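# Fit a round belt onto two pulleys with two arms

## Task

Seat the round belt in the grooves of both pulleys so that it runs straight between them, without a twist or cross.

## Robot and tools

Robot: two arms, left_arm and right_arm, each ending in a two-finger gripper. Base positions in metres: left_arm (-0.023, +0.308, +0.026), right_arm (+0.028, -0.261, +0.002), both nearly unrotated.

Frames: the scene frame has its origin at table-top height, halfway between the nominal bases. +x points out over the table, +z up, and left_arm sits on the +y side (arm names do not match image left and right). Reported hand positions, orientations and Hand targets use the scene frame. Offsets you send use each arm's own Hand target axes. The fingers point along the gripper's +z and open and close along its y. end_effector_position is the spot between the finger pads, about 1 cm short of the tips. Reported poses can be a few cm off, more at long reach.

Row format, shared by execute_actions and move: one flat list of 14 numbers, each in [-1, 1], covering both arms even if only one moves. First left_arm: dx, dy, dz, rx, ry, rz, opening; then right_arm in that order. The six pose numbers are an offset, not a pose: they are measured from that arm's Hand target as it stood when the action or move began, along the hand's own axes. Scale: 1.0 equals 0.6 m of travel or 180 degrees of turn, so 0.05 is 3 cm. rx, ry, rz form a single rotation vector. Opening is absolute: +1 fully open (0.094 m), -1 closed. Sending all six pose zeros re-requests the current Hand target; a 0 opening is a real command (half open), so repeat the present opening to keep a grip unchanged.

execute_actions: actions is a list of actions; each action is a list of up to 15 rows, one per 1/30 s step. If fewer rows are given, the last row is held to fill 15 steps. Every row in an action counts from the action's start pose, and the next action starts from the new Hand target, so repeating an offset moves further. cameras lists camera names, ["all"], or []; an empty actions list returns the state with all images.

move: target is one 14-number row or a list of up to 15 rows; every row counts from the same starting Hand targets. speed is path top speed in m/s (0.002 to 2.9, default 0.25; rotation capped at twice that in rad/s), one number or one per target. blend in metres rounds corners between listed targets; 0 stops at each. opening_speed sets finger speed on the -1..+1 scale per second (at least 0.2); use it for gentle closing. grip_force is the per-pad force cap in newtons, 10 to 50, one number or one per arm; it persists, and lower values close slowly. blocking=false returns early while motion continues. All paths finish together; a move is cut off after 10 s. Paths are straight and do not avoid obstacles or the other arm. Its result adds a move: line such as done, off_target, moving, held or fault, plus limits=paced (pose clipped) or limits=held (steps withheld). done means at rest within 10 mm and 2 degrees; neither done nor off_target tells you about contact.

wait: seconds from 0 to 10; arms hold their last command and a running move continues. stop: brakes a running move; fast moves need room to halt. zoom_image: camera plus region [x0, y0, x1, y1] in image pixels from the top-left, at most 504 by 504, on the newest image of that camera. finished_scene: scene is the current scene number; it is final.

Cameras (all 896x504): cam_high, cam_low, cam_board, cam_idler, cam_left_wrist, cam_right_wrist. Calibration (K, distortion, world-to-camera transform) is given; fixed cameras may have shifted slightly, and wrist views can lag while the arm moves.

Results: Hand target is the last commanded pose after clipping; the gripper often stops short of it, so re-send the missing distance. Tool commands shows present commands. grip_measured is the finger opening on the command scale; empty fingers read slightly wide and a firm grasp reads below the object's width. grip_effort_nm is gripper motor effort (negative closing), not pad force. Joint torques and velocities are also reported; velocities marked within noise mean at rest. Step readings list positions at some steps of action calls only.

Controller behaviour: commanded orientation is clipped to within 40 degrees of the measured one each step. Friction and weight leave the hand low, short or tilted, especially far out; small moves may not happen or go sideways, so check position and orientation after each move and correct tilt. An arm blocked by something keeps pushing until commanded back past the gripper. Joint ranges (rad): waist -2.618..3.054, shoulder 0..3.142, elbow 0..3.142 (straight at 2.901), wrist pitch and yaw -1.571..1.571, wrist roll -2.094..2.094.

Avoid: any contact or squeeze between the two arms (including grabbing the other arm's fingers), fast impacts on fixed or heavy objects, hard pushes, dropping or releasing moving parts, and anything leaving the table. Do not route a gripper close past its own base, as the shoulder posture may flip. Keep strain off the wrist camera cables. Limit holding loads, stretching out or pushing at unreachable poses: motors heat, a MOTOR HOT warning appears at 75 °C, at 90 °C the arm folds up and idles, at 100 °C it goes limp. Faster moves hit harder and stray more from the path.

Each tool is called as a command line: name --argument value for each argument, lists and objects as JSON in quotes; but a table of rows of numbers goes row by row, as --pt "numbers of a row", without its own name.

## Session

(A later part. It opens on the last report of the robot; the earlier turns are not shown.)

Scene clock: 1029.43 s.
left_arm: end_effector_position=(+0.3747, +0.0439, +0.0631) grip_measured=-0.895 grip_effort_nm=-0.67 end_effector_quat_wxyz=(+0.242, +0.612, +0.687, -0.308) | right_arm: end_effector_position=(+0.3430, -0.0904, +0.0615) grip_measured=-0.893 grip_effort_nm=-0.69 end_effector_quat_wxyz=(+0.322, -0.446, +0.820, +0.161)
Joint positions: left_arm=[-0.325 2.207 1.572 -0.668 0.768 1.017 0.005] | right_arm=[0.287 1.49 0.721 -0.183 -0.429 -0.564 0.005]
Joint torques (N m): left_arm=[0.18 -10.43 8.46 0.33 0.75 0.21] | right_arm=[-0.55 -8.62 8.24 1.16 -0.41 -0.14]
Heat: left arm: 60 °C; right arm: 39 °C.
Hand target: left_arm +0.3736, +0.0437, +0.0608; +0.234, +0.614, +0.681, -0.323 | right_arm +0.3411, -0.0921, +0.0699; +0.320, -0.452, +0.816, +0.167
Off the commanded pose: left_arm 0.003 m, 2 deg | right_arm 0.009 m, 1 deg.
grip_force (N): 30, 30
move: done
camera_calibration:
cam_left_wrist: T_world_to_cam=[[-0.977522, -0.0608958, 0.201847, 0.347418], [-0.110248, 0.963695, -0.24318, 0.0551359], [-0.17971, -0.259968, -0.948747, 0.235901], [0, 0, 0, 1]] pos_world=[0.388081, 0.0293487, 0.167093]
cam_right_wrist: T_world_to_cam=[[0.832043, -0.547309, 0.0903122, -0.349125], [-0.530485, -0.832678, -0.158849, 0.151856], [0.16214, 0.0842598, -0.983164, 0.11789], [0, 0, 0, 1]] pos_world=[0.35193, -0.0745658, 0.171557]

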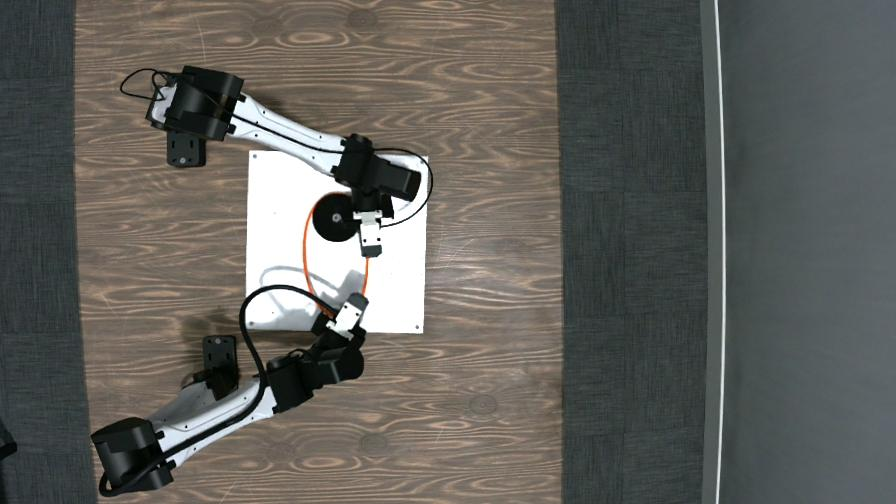

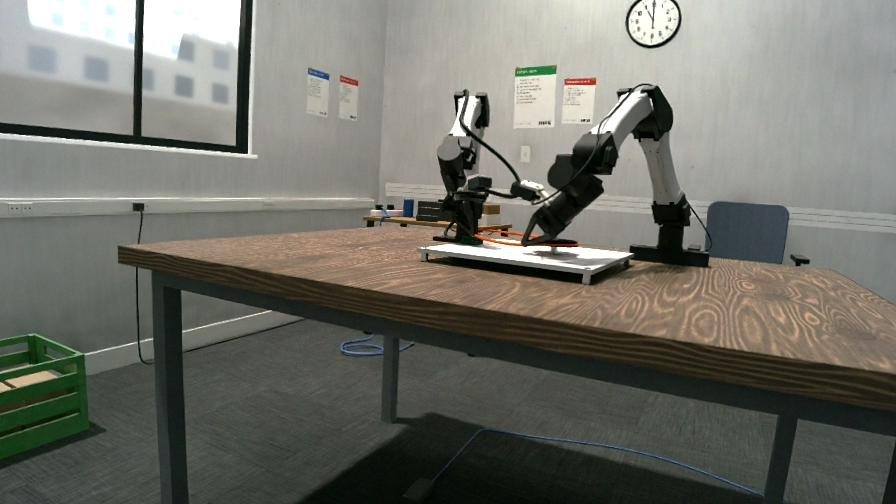

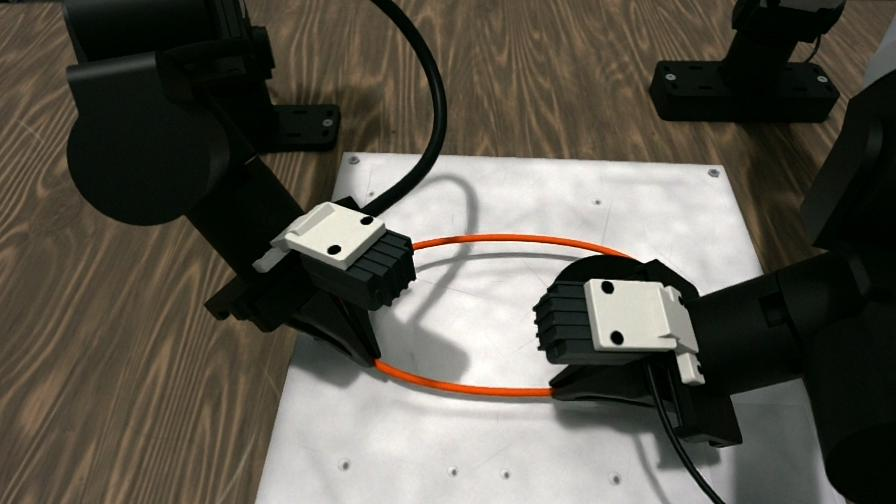

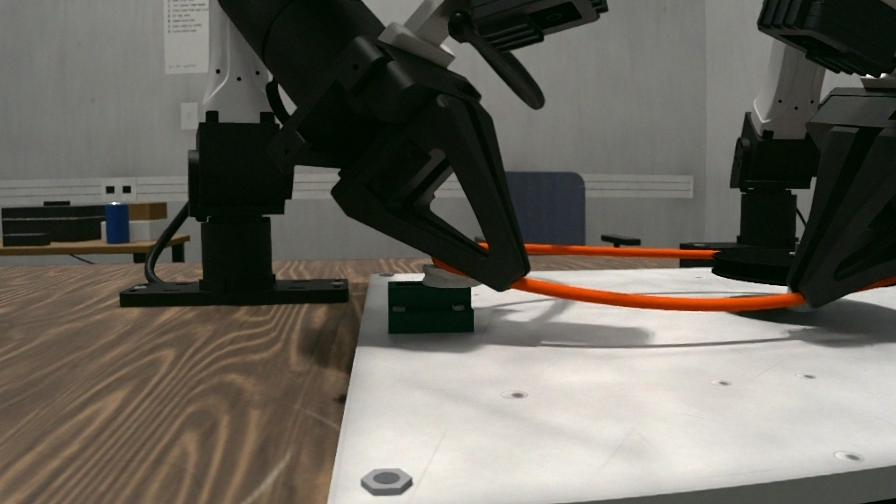

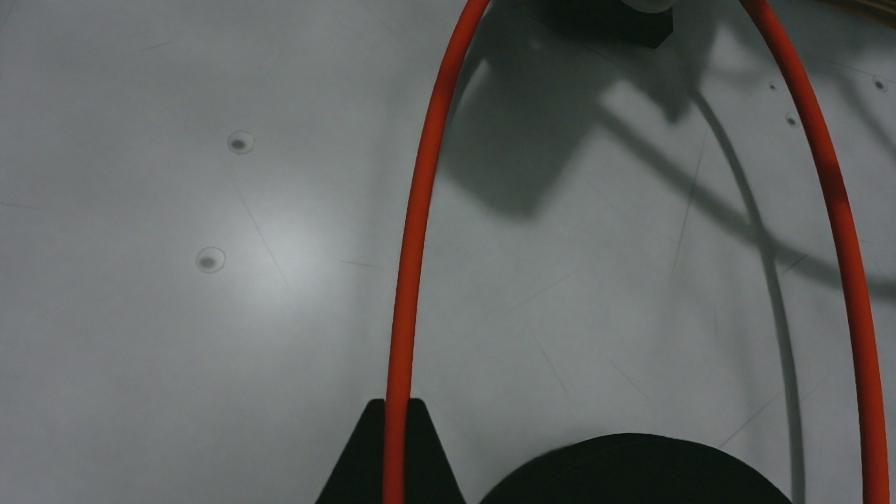

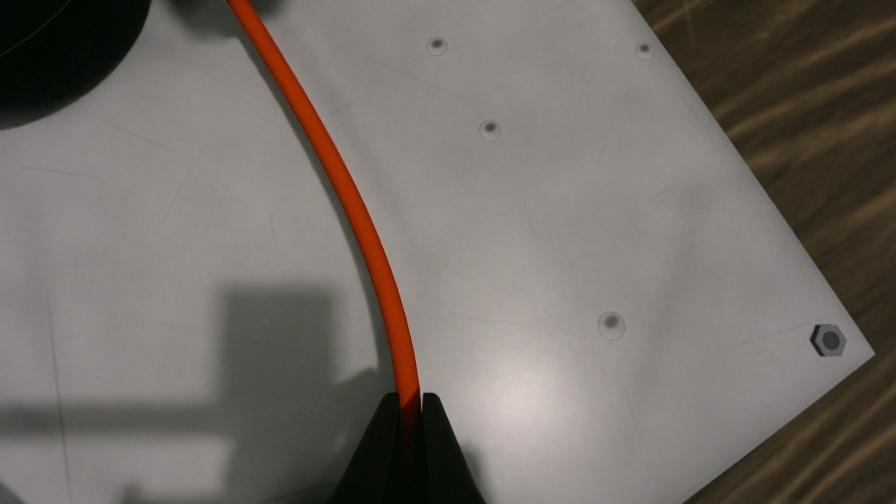

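zoom_image --camera "cam_idler" --region '[370, 210, 620, 350]'

zoom_image --camera "cam_idler" --region '[660, 210, 896, 330]'

zoom_image --camera "cam_board" --region '[280, 220, 480, 400]'

Scaled by 2.016 from the camera's 896x504 image, which has a finer 1280x720 frame.

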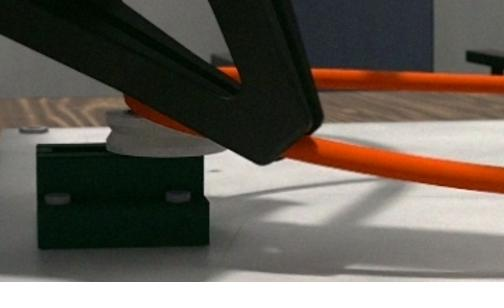

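Scaled by 2.136 from the camera's 896x504 image, which has a finer 1280x720 frame.

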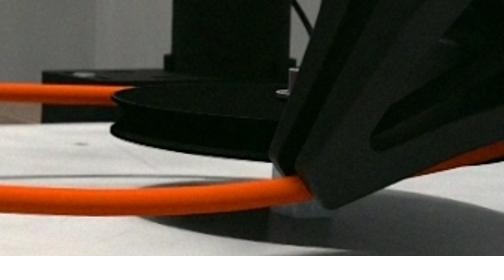

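Scaled by 2.520 from the camera's 896x504 image, which has a finer 1280x720 frame.

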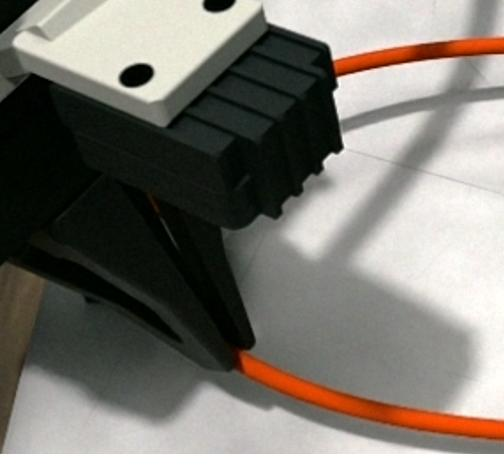

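move --target '[-0.0114,-0.0006,0.0121,0,0,0,-1,0.0090,-0.0077,-0.0213,0,0,0,-1]' --speed 0.05 --cameras '["cam_high","cam_idler","cam_board","cam_low"]'

zoom_image --camera "cam_high" --region '[270, 180, 410, 340]'

zoom_image --camera "cam_idler" --region '[370, 210, 620, 350]'

zoom_image --camera "cam_idler" --region '[660, 210, 896, 330]'

zoom_image --camera "cam_low" --region '[460, 220, 610, 260]'

Scene clock: 1063.77 s.
left_arm: end_effector_position=(+0.3734, +0.0364, +0.0645) grip_measured=-0.895 grip_effort_nm=-0.67 end_effector_quat_wxyz=(+0.243, +0.617, +0.680, -0.312) | right_arm: end_effector_position=(+0.3387, -0.0994, +0.0672) grip_measured=-0.893 grip_effort_nm=-0.69 end_effector_quat_wxyz=(+0.321, -0.449, +0.817, +0.170)
Joint positions: left_arm=[-0.339 2.214 1.585 -0.668 0.776 1.017 0.005] | right_arm=[0.245 1.461 0.721 -0.233 -0.472 -0.606 0.005]
Joint torques (N m): left_arm=[-0.46 -10.51 8.39 0.54 0.59 -0.05] | right_arm=[-0.94 -8.81 8.32 1.07 -0.26 -0.17]
Heat: left arm: 60 °C; right arm: 40 °C.
Hand target: left_arm +0.3737, +0.0337, +0.0608; +0.234, +0.613, +0.681, -0.323 | right_arm +0.3381, -0.1051, +0.0759; +0.320, -0.452, +0.816, +0.167
Off the commanded pose: left_arm 0.005 m, 2 deg | right_arm 0.010 m, 1 deg.
grip_force (N): 30, 30
move: done
Images, in order (width x height): cam_high 896x504, cam_low 896x504, cam_board 896x504, cam_idler 896x504.

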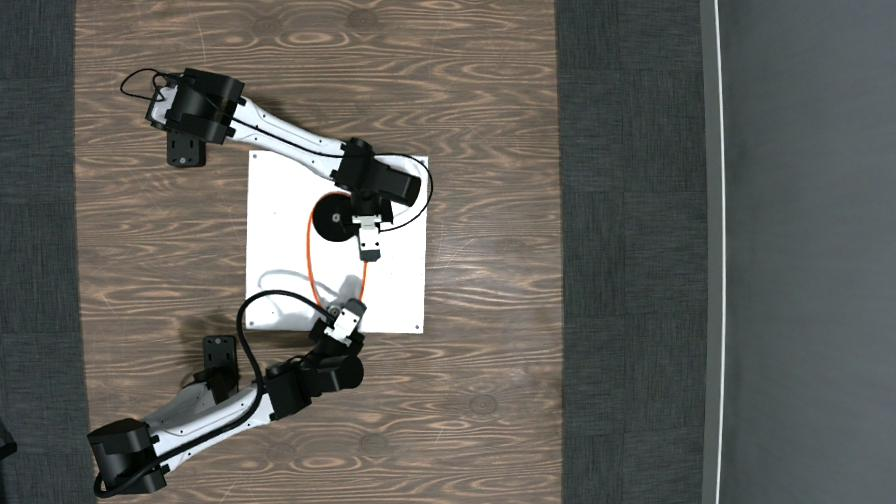

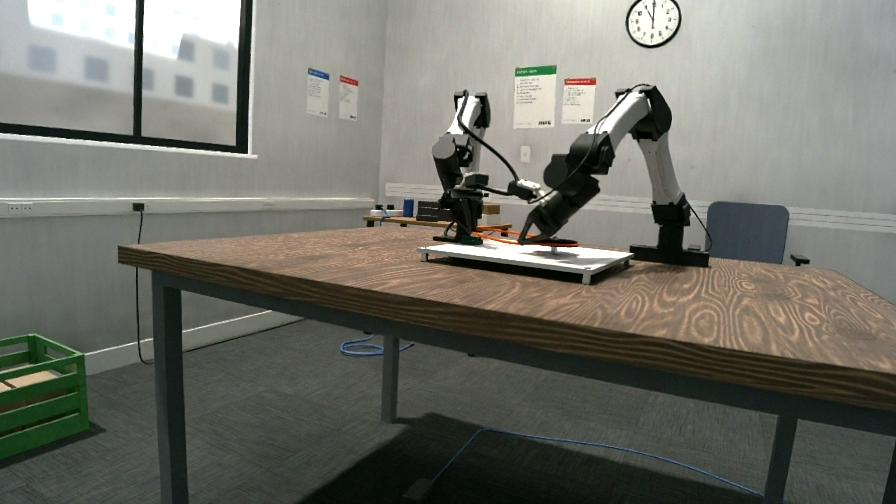

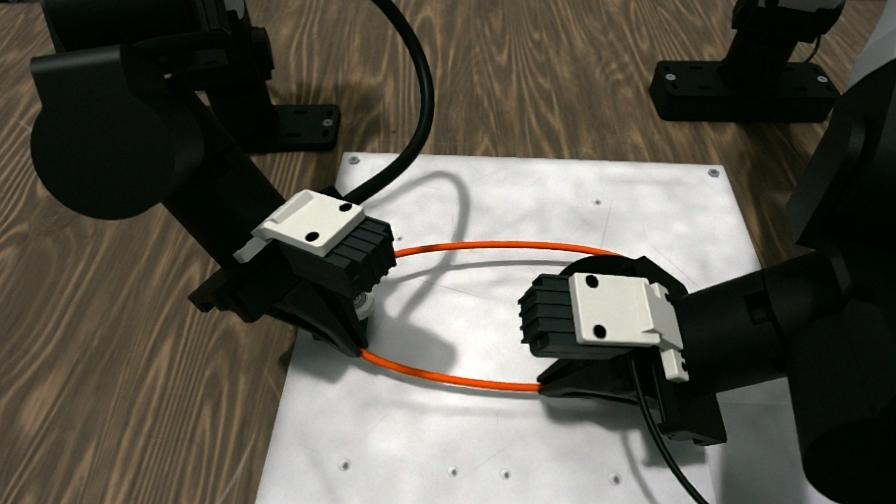

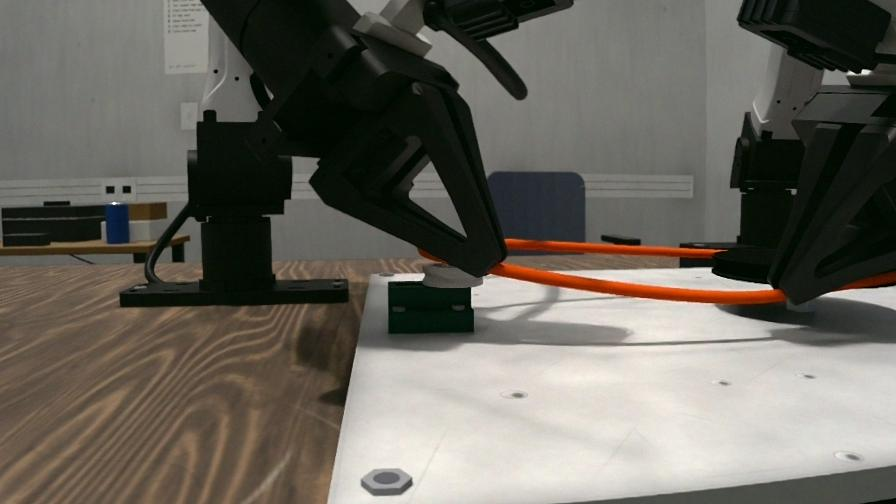

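Scaled by 3.150 from the camera's 896x504 image, which has a finer 1280x720 frame.

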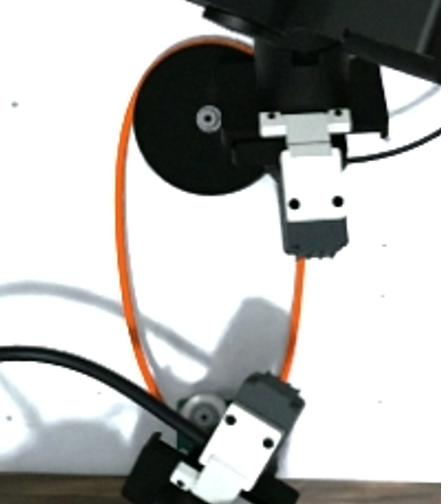

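Scaled by 2.016 from the camera's 896x504 image, which has a finer 1280x720 frame.

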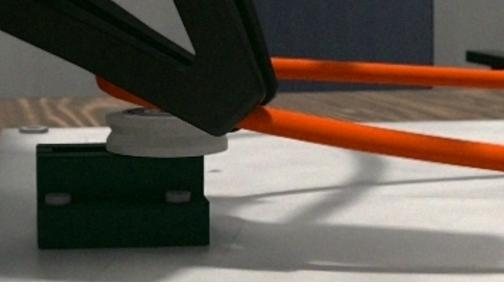

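Scaled by 2.136 from the camera's 896x504 image, which has a finer 1280x720 frame.

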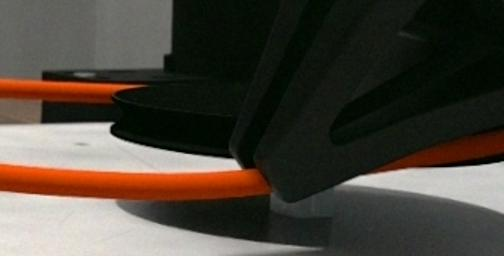

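Scaled by 3.360 from the camera's 896x504 image, which has a finer 1280x720 frame.

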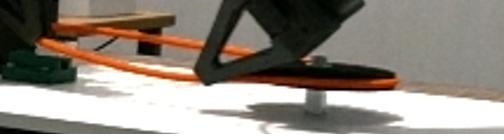

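move --target '[-0.0068,-0.0004,0.0073,0,0,0,-1,0.0082,-0.0108,-0.0073,-0.0299,-0.0007,-0.0329,-1]' --speed 0.05 --cameras '["cam_high","cam_idler","cam_board","cam_low"]'

zoom_image --camera "cam_high" --region '[270, 180, 410, 340]'

zoom_image --camera "cam_idler" --region '[370, 210, 620, 350]'

zoom_image --camera "cam_low" --region '[460, 220, 610, 260]'

Scene clock: 1084.67 s.
left_arm: end_effector_position=(+0.3712, +0.0309, +0.0664) grip_measured=-0.895 grip_effort_nm=-0.67 end_effector_quat_wxyz=(+0.243, +0.620, +0.676, -0.315) | right_arm: end_effector_position=(+0.3370, -0.1053, +0.0766) grip_measured=-0.893 grip_effort_nm=-0.69 end_effector_quat_wxyz=(+0.319, -0.508, +0.776, +0.194)
Joint positions: left_arm=[-0.35 2.214 1.59 -0.668 0.781 1.014 0.005] | right_arm=[0.174 1.492 0.792 -0.358 -0.598 -0.819 0.005]
Joint torques (N m): left_arm=[-0.72 -10.02 8.51 0.7 0.59 -0.15] | right_arm=[-1.39 -5.23 9.09 0.91 -0.23 -0.2]
Heat: left arm: 56 °C; right arm: 41 °C.
Hand target: left_arm +0.3736, +0.0278, +0.0607; +0.234, +0.613, +0.681, -0.323 | right_arm +0.3401, -0.1141, +0.0759; +0.308, -0.508, +0.782, +0.189
Off the commanded pose: left_arm 0.007 m, 2 deg | right_arm 0.009 m, 2 deg.
grip_force (N): 30, 30
move: done
Images, in order (width x height): cam_high 896x504, cam_low 896x504, cam_board 896x504, cam_idler 896x504.

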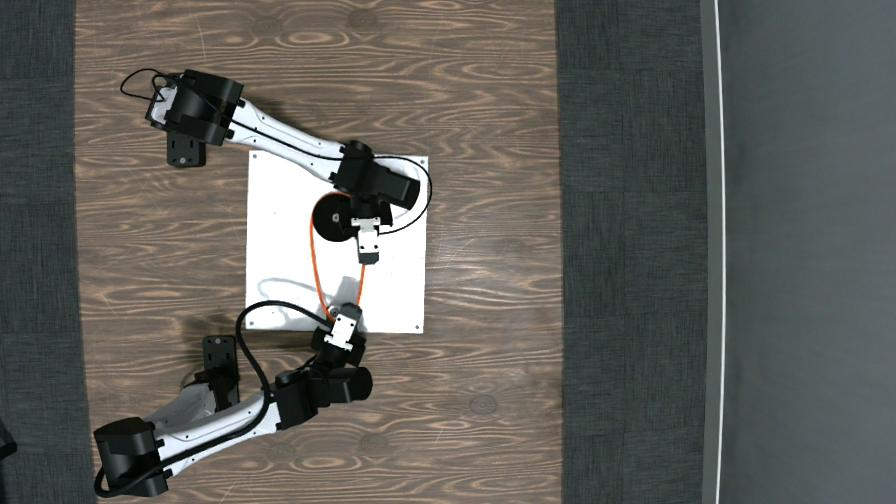

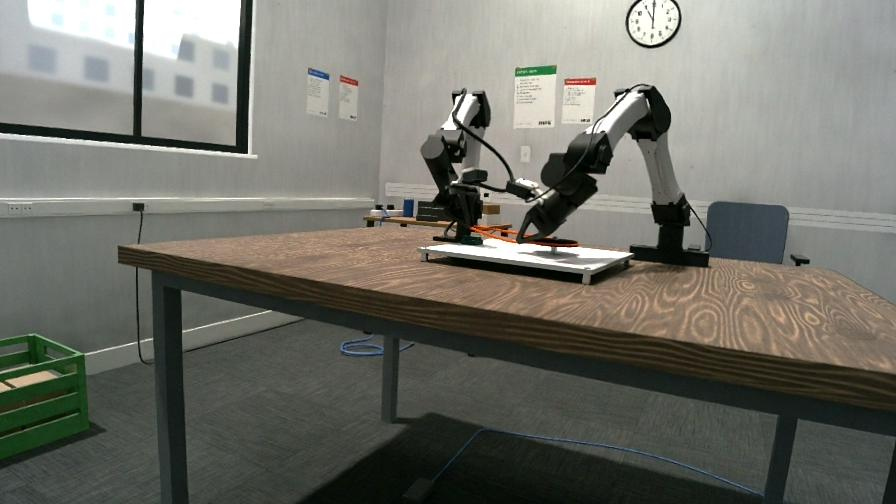

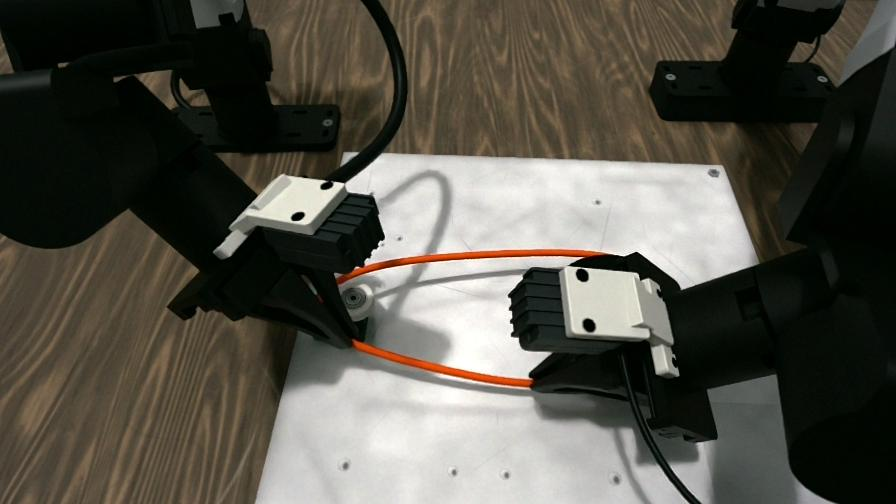

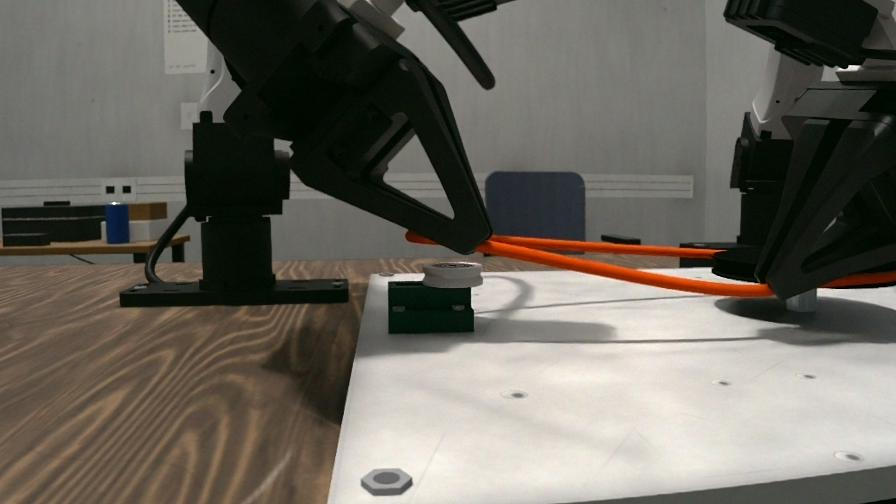

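Scaled by 3.150 from the camera's 896x504 image, which has a finer 1280x720 frame.

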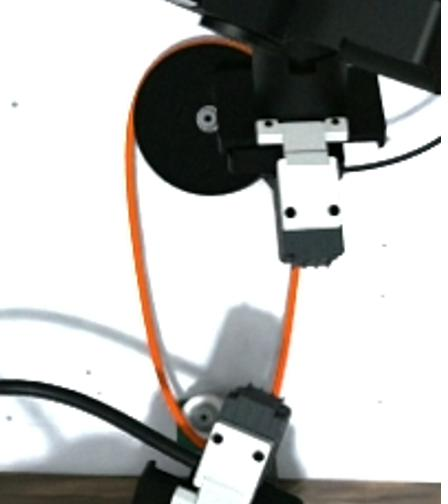

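Scaled by 2.016 from the camera's 896x504 image, which has a finer 1280x720 frame.

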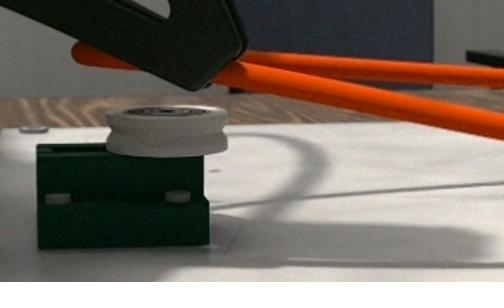

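Scaled by 3.360 from the camera's 896x504 image, which has a finer 1280x720 frame.

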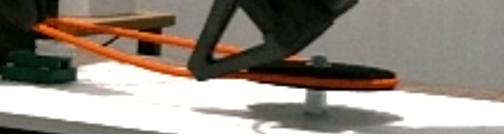

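zoom_image --camera "cam_board" --region '[290, 240, 430, 370]'

zoom_image --camera "cam_high" --region '[300, 285, 370, 345]'

Scaled by 3.600 from the camera's 896x504 image, which has a finer 1280x720 frame.

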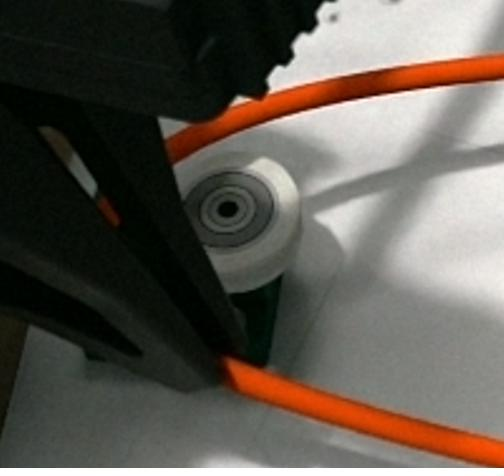

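Scaled by 7.200 from the camera's 896x504 image, which has a finer 1280x720 frame.

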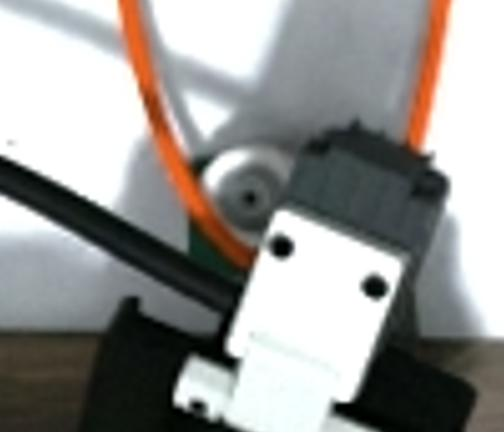

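move --target '[-0.0003,-0.0128,0.0082,0,0,0,-1,0.0088,0.0018,-0.0082,0.0201,-0.0295,0.0425,-1]' --speed 0.05 --cameras '["cam_high","cam_idler","cam_board","cam_low"]'

zoom_image --camera "cam_high" --region '[270, 180, 410, 340]'

zoom_image --camera "cam_high" --region '[300, 285, 370, 345]'

zoom_image --camera "cam_idler" --region '[370, 210, 620, 350]'

zoom_image --camera "cam_board" --region '[290, 240, 430, 370]'

Scene clock: 1162.57 s.
left_arm: end_effector_position=(+0.3671, +0.0250, +0.0664) grip_measured=-0.895 grip_effort_nm=-0.67 end_effector_quat_wxyz=(+0.239, +0.621, +0.675, -0.318) | right_arm: end_effector_position=(+0.3282, -0.1110, +0.0710) grip_measured=-0.893 grip_effort_nm=-0.69 end_effector_quat_wxyz=(+0.324, -0.444, +0.804, +0.227)
Joint positions: left_arm=[-0.365 2.214 1.59 -0.668 0.781 1.002 0.005] | right_arm=[0.142 1.454 0.702 -0.277 -0.641 -0.676 0.005]
Joint torques (N m): left_arm=[-0.43 -11.84 5.04 1.04 0.56 -0.18] | right_arm=[-1.43 -8.69 5.01 1.9 -0.21 0.14]
Heat: left arm: 54 °C; right arm: 42 °C.
Hand target: left_arm +0.3657, +0.0237, +0.0586; +0.234, +0.613, +0.681, -0.323 | right_arm +0.3361, -0.1203, +0.0760; +0.346, -0.435, +0.805, +0.207
Off the commanded pose: left_arm 0.008 m, 1 deg | right_arm 0.013 m, 3 deg.
grip_force (N): 30, 30
move: off_target (right_arm)
Images, in order (width x height): cam_high 896x504, cam_low 896x504, cam_board 896x504, cam_idler 896x504.

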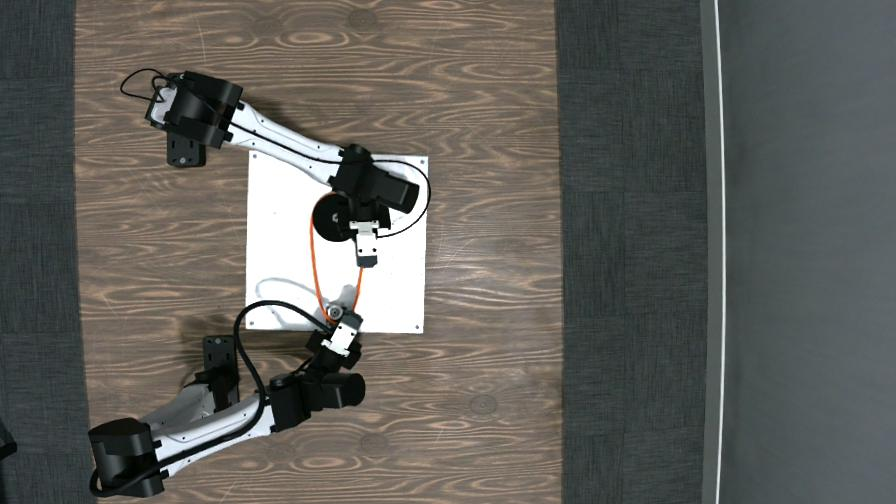

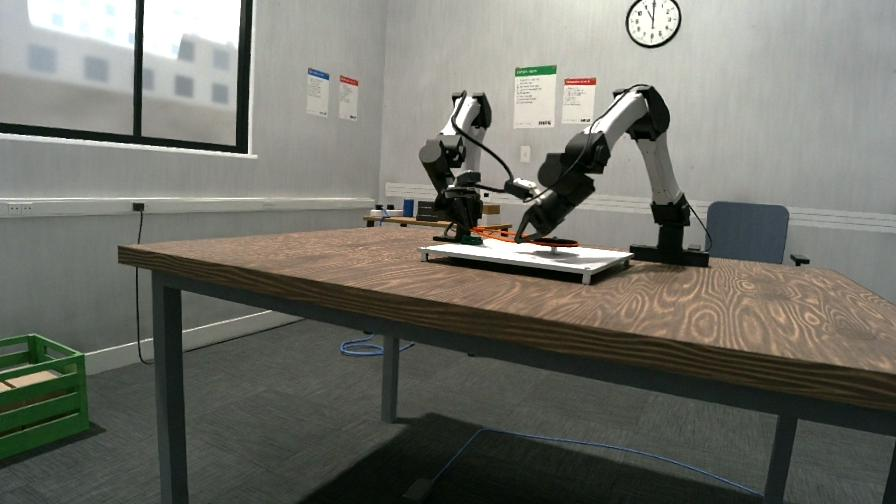

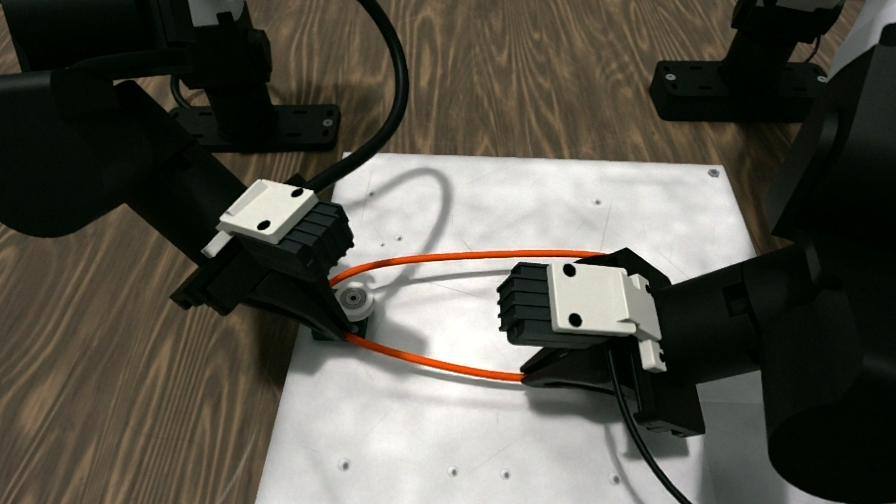

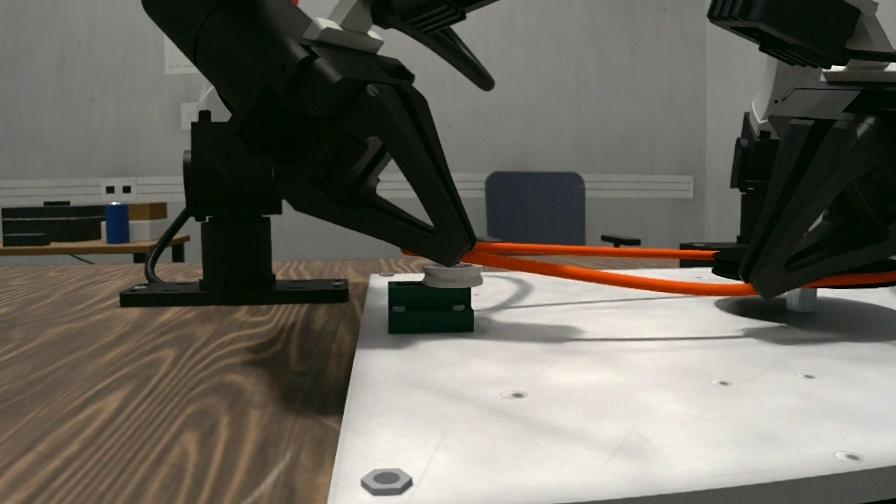

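Scaled by 3.150 from the camera's 896x504 image, which has a finer 1280x720 frame.

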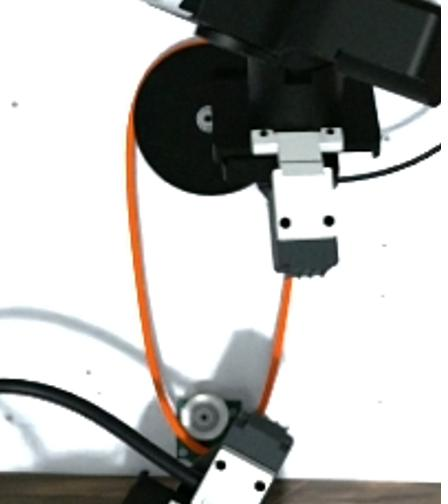

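Scaled by 7.200 from the camera's 896x504 image, which has a finer 1280x720 frame.

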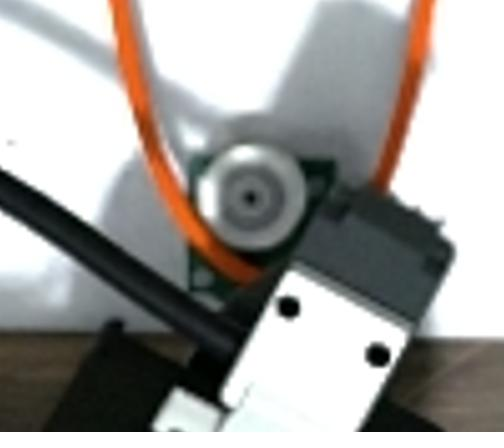

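Scaled by 2.016 from the camera's 896x504 image, which has a finer 1280x720 frame.

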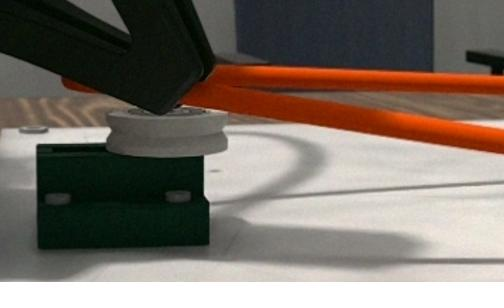

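Scaled by 3.600 from the camera's 896x504 image, which has a finer 1280x720 frame.

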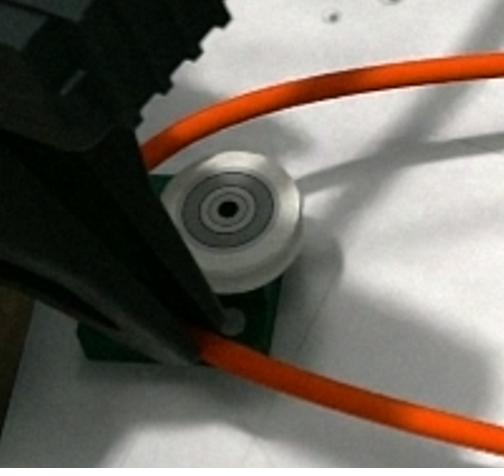

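move --target '[0,0,0,0,0,0,-1,0.0170,-0.0052,0.0136,0,0,0,-1]' --speed 0.04 --cameras '["cam_high","cam_idler","cam_board","cam_low"]'

zoom_image --camera "cam_high" --region '[300, 285, 370, 345]'

zoom_image --camera "cam_idler" --region '[370, 210, 620, 350]'

zoom_image --camera "cam_board" --region '[290, 240, 430, 370]'

Scene clock: 1183.63 s.
left_arm: end_effector_position=(+0.3671, +0.0250, +0.0664) grip_measured=-0.895 grip_effort_nm=-0.67 end_effector_quat_wxyz=(+0.239, +0.621, +0.675, -0.318) | right_arm: end_effector_position=(+0.3303, -0.1119, +0.0690) grip_measured=-0.893 grip_effort_nm=-0.69 end_effector_quat_wxyz=(+0.338, -0.444, +0.799, +0.225)
Joint positions: left_arm=[-0.365 2.214 1.59 -0.668 0.781 1.002 0.005] | right_arm=[0.134 1.454 0.675 -0.222 -0.65 -0.676 0.005]
Joint torques (N m): left_arm=[-0.59 -12.1 5.04 0.99 0.55 -0.17] | right_arm=[-1.59 -4.89 5 1.96 -0.16 0.03]
Heat: left arm: 55 °C; right arm: 39 °C.
Hand target: left_arm +0.3657, +0.0237, +0.0586; +0.234, +0.613, +0.681, -0.323 | right_arm +0.3378, -0.1224, +0.0627; +0.346, -0.435, +0.805, +0.208
Off the commanded pose: left_arm 0.008 m, 1 deg | right_arm 0.014 m, 2 deg.
grip_force (N): 30, 30
move: off_target (right_arm)
Images, in order (width x height): cam_high 896x504, cam_low 896x504, cam_board 896x504, cam_idler 896x504.

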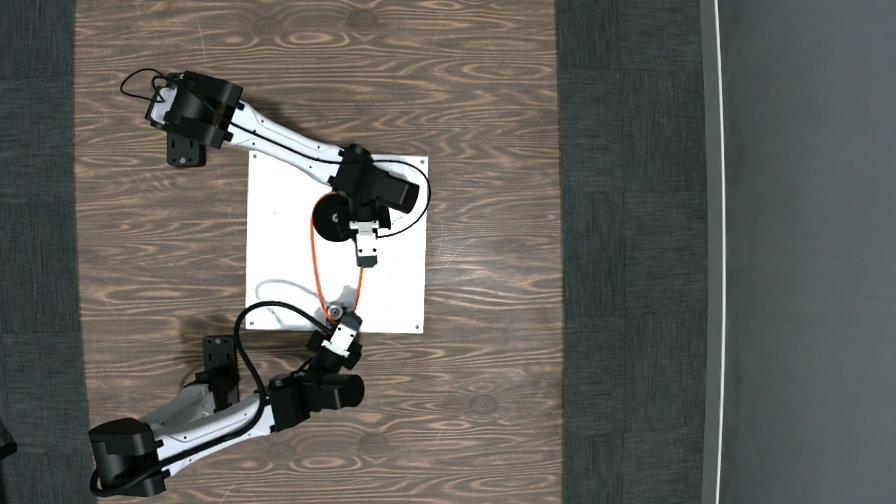

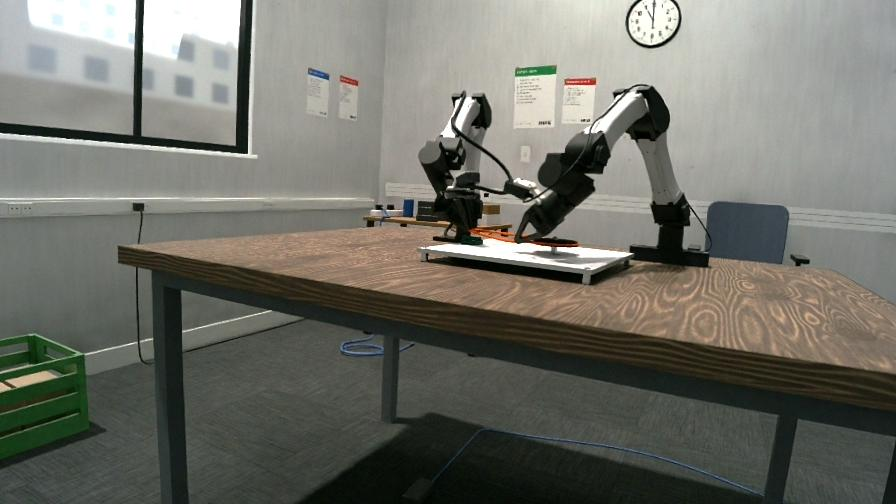

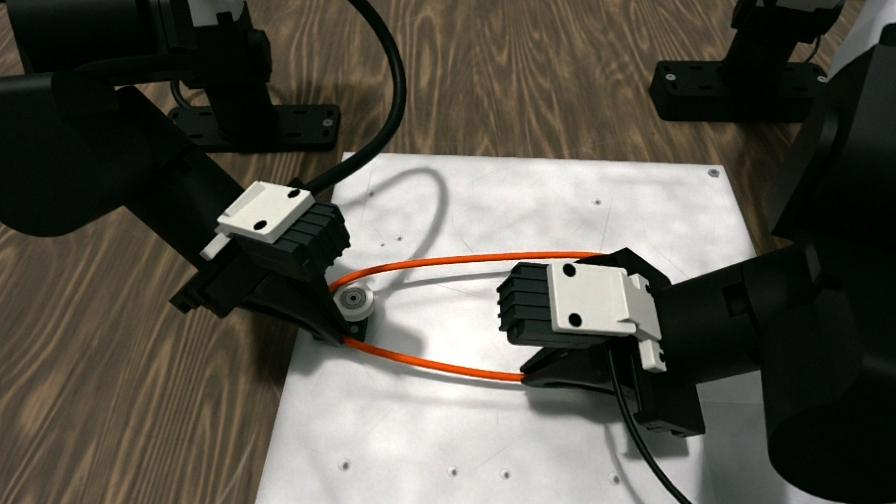

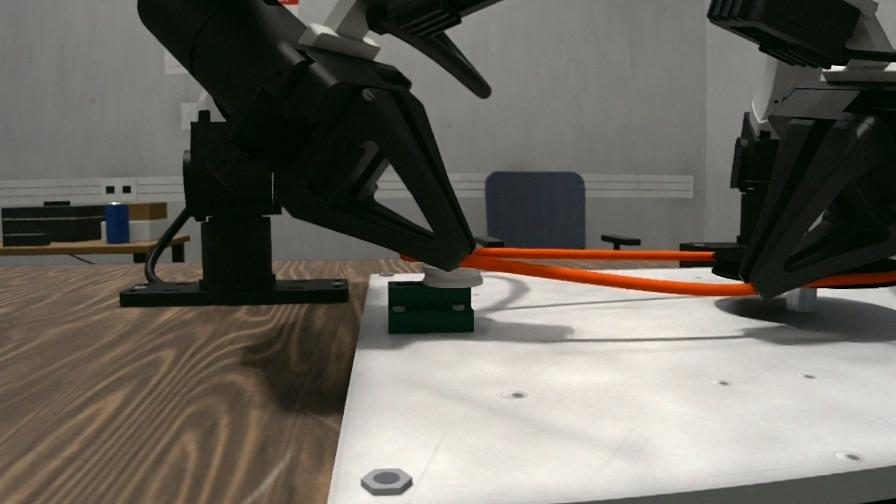

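Scaled by 7.200 from the camera's 896x504 image, which has a finer 1280x720 frame.

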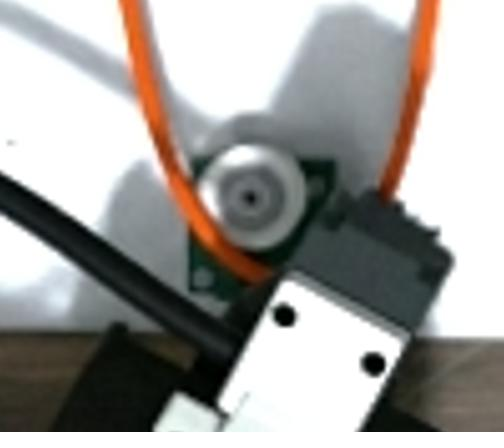

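Scaled by 2.016 from the camera's 896x504 image, which has a finer 1280x720 frame.

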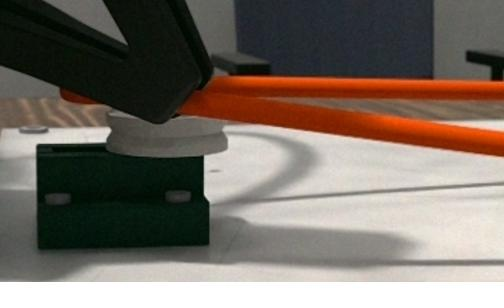

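Scaled by 3.600 from the camera's 896x504 image, which has a finer 1280x720 frame.

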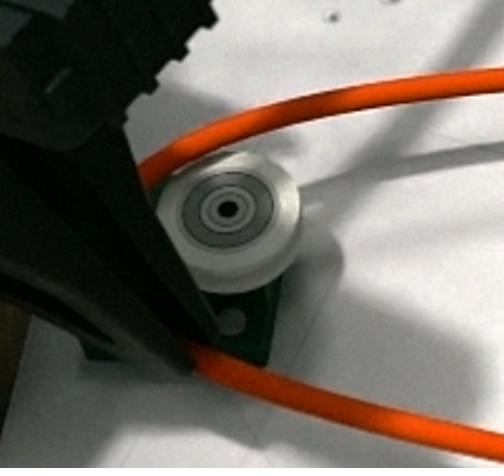

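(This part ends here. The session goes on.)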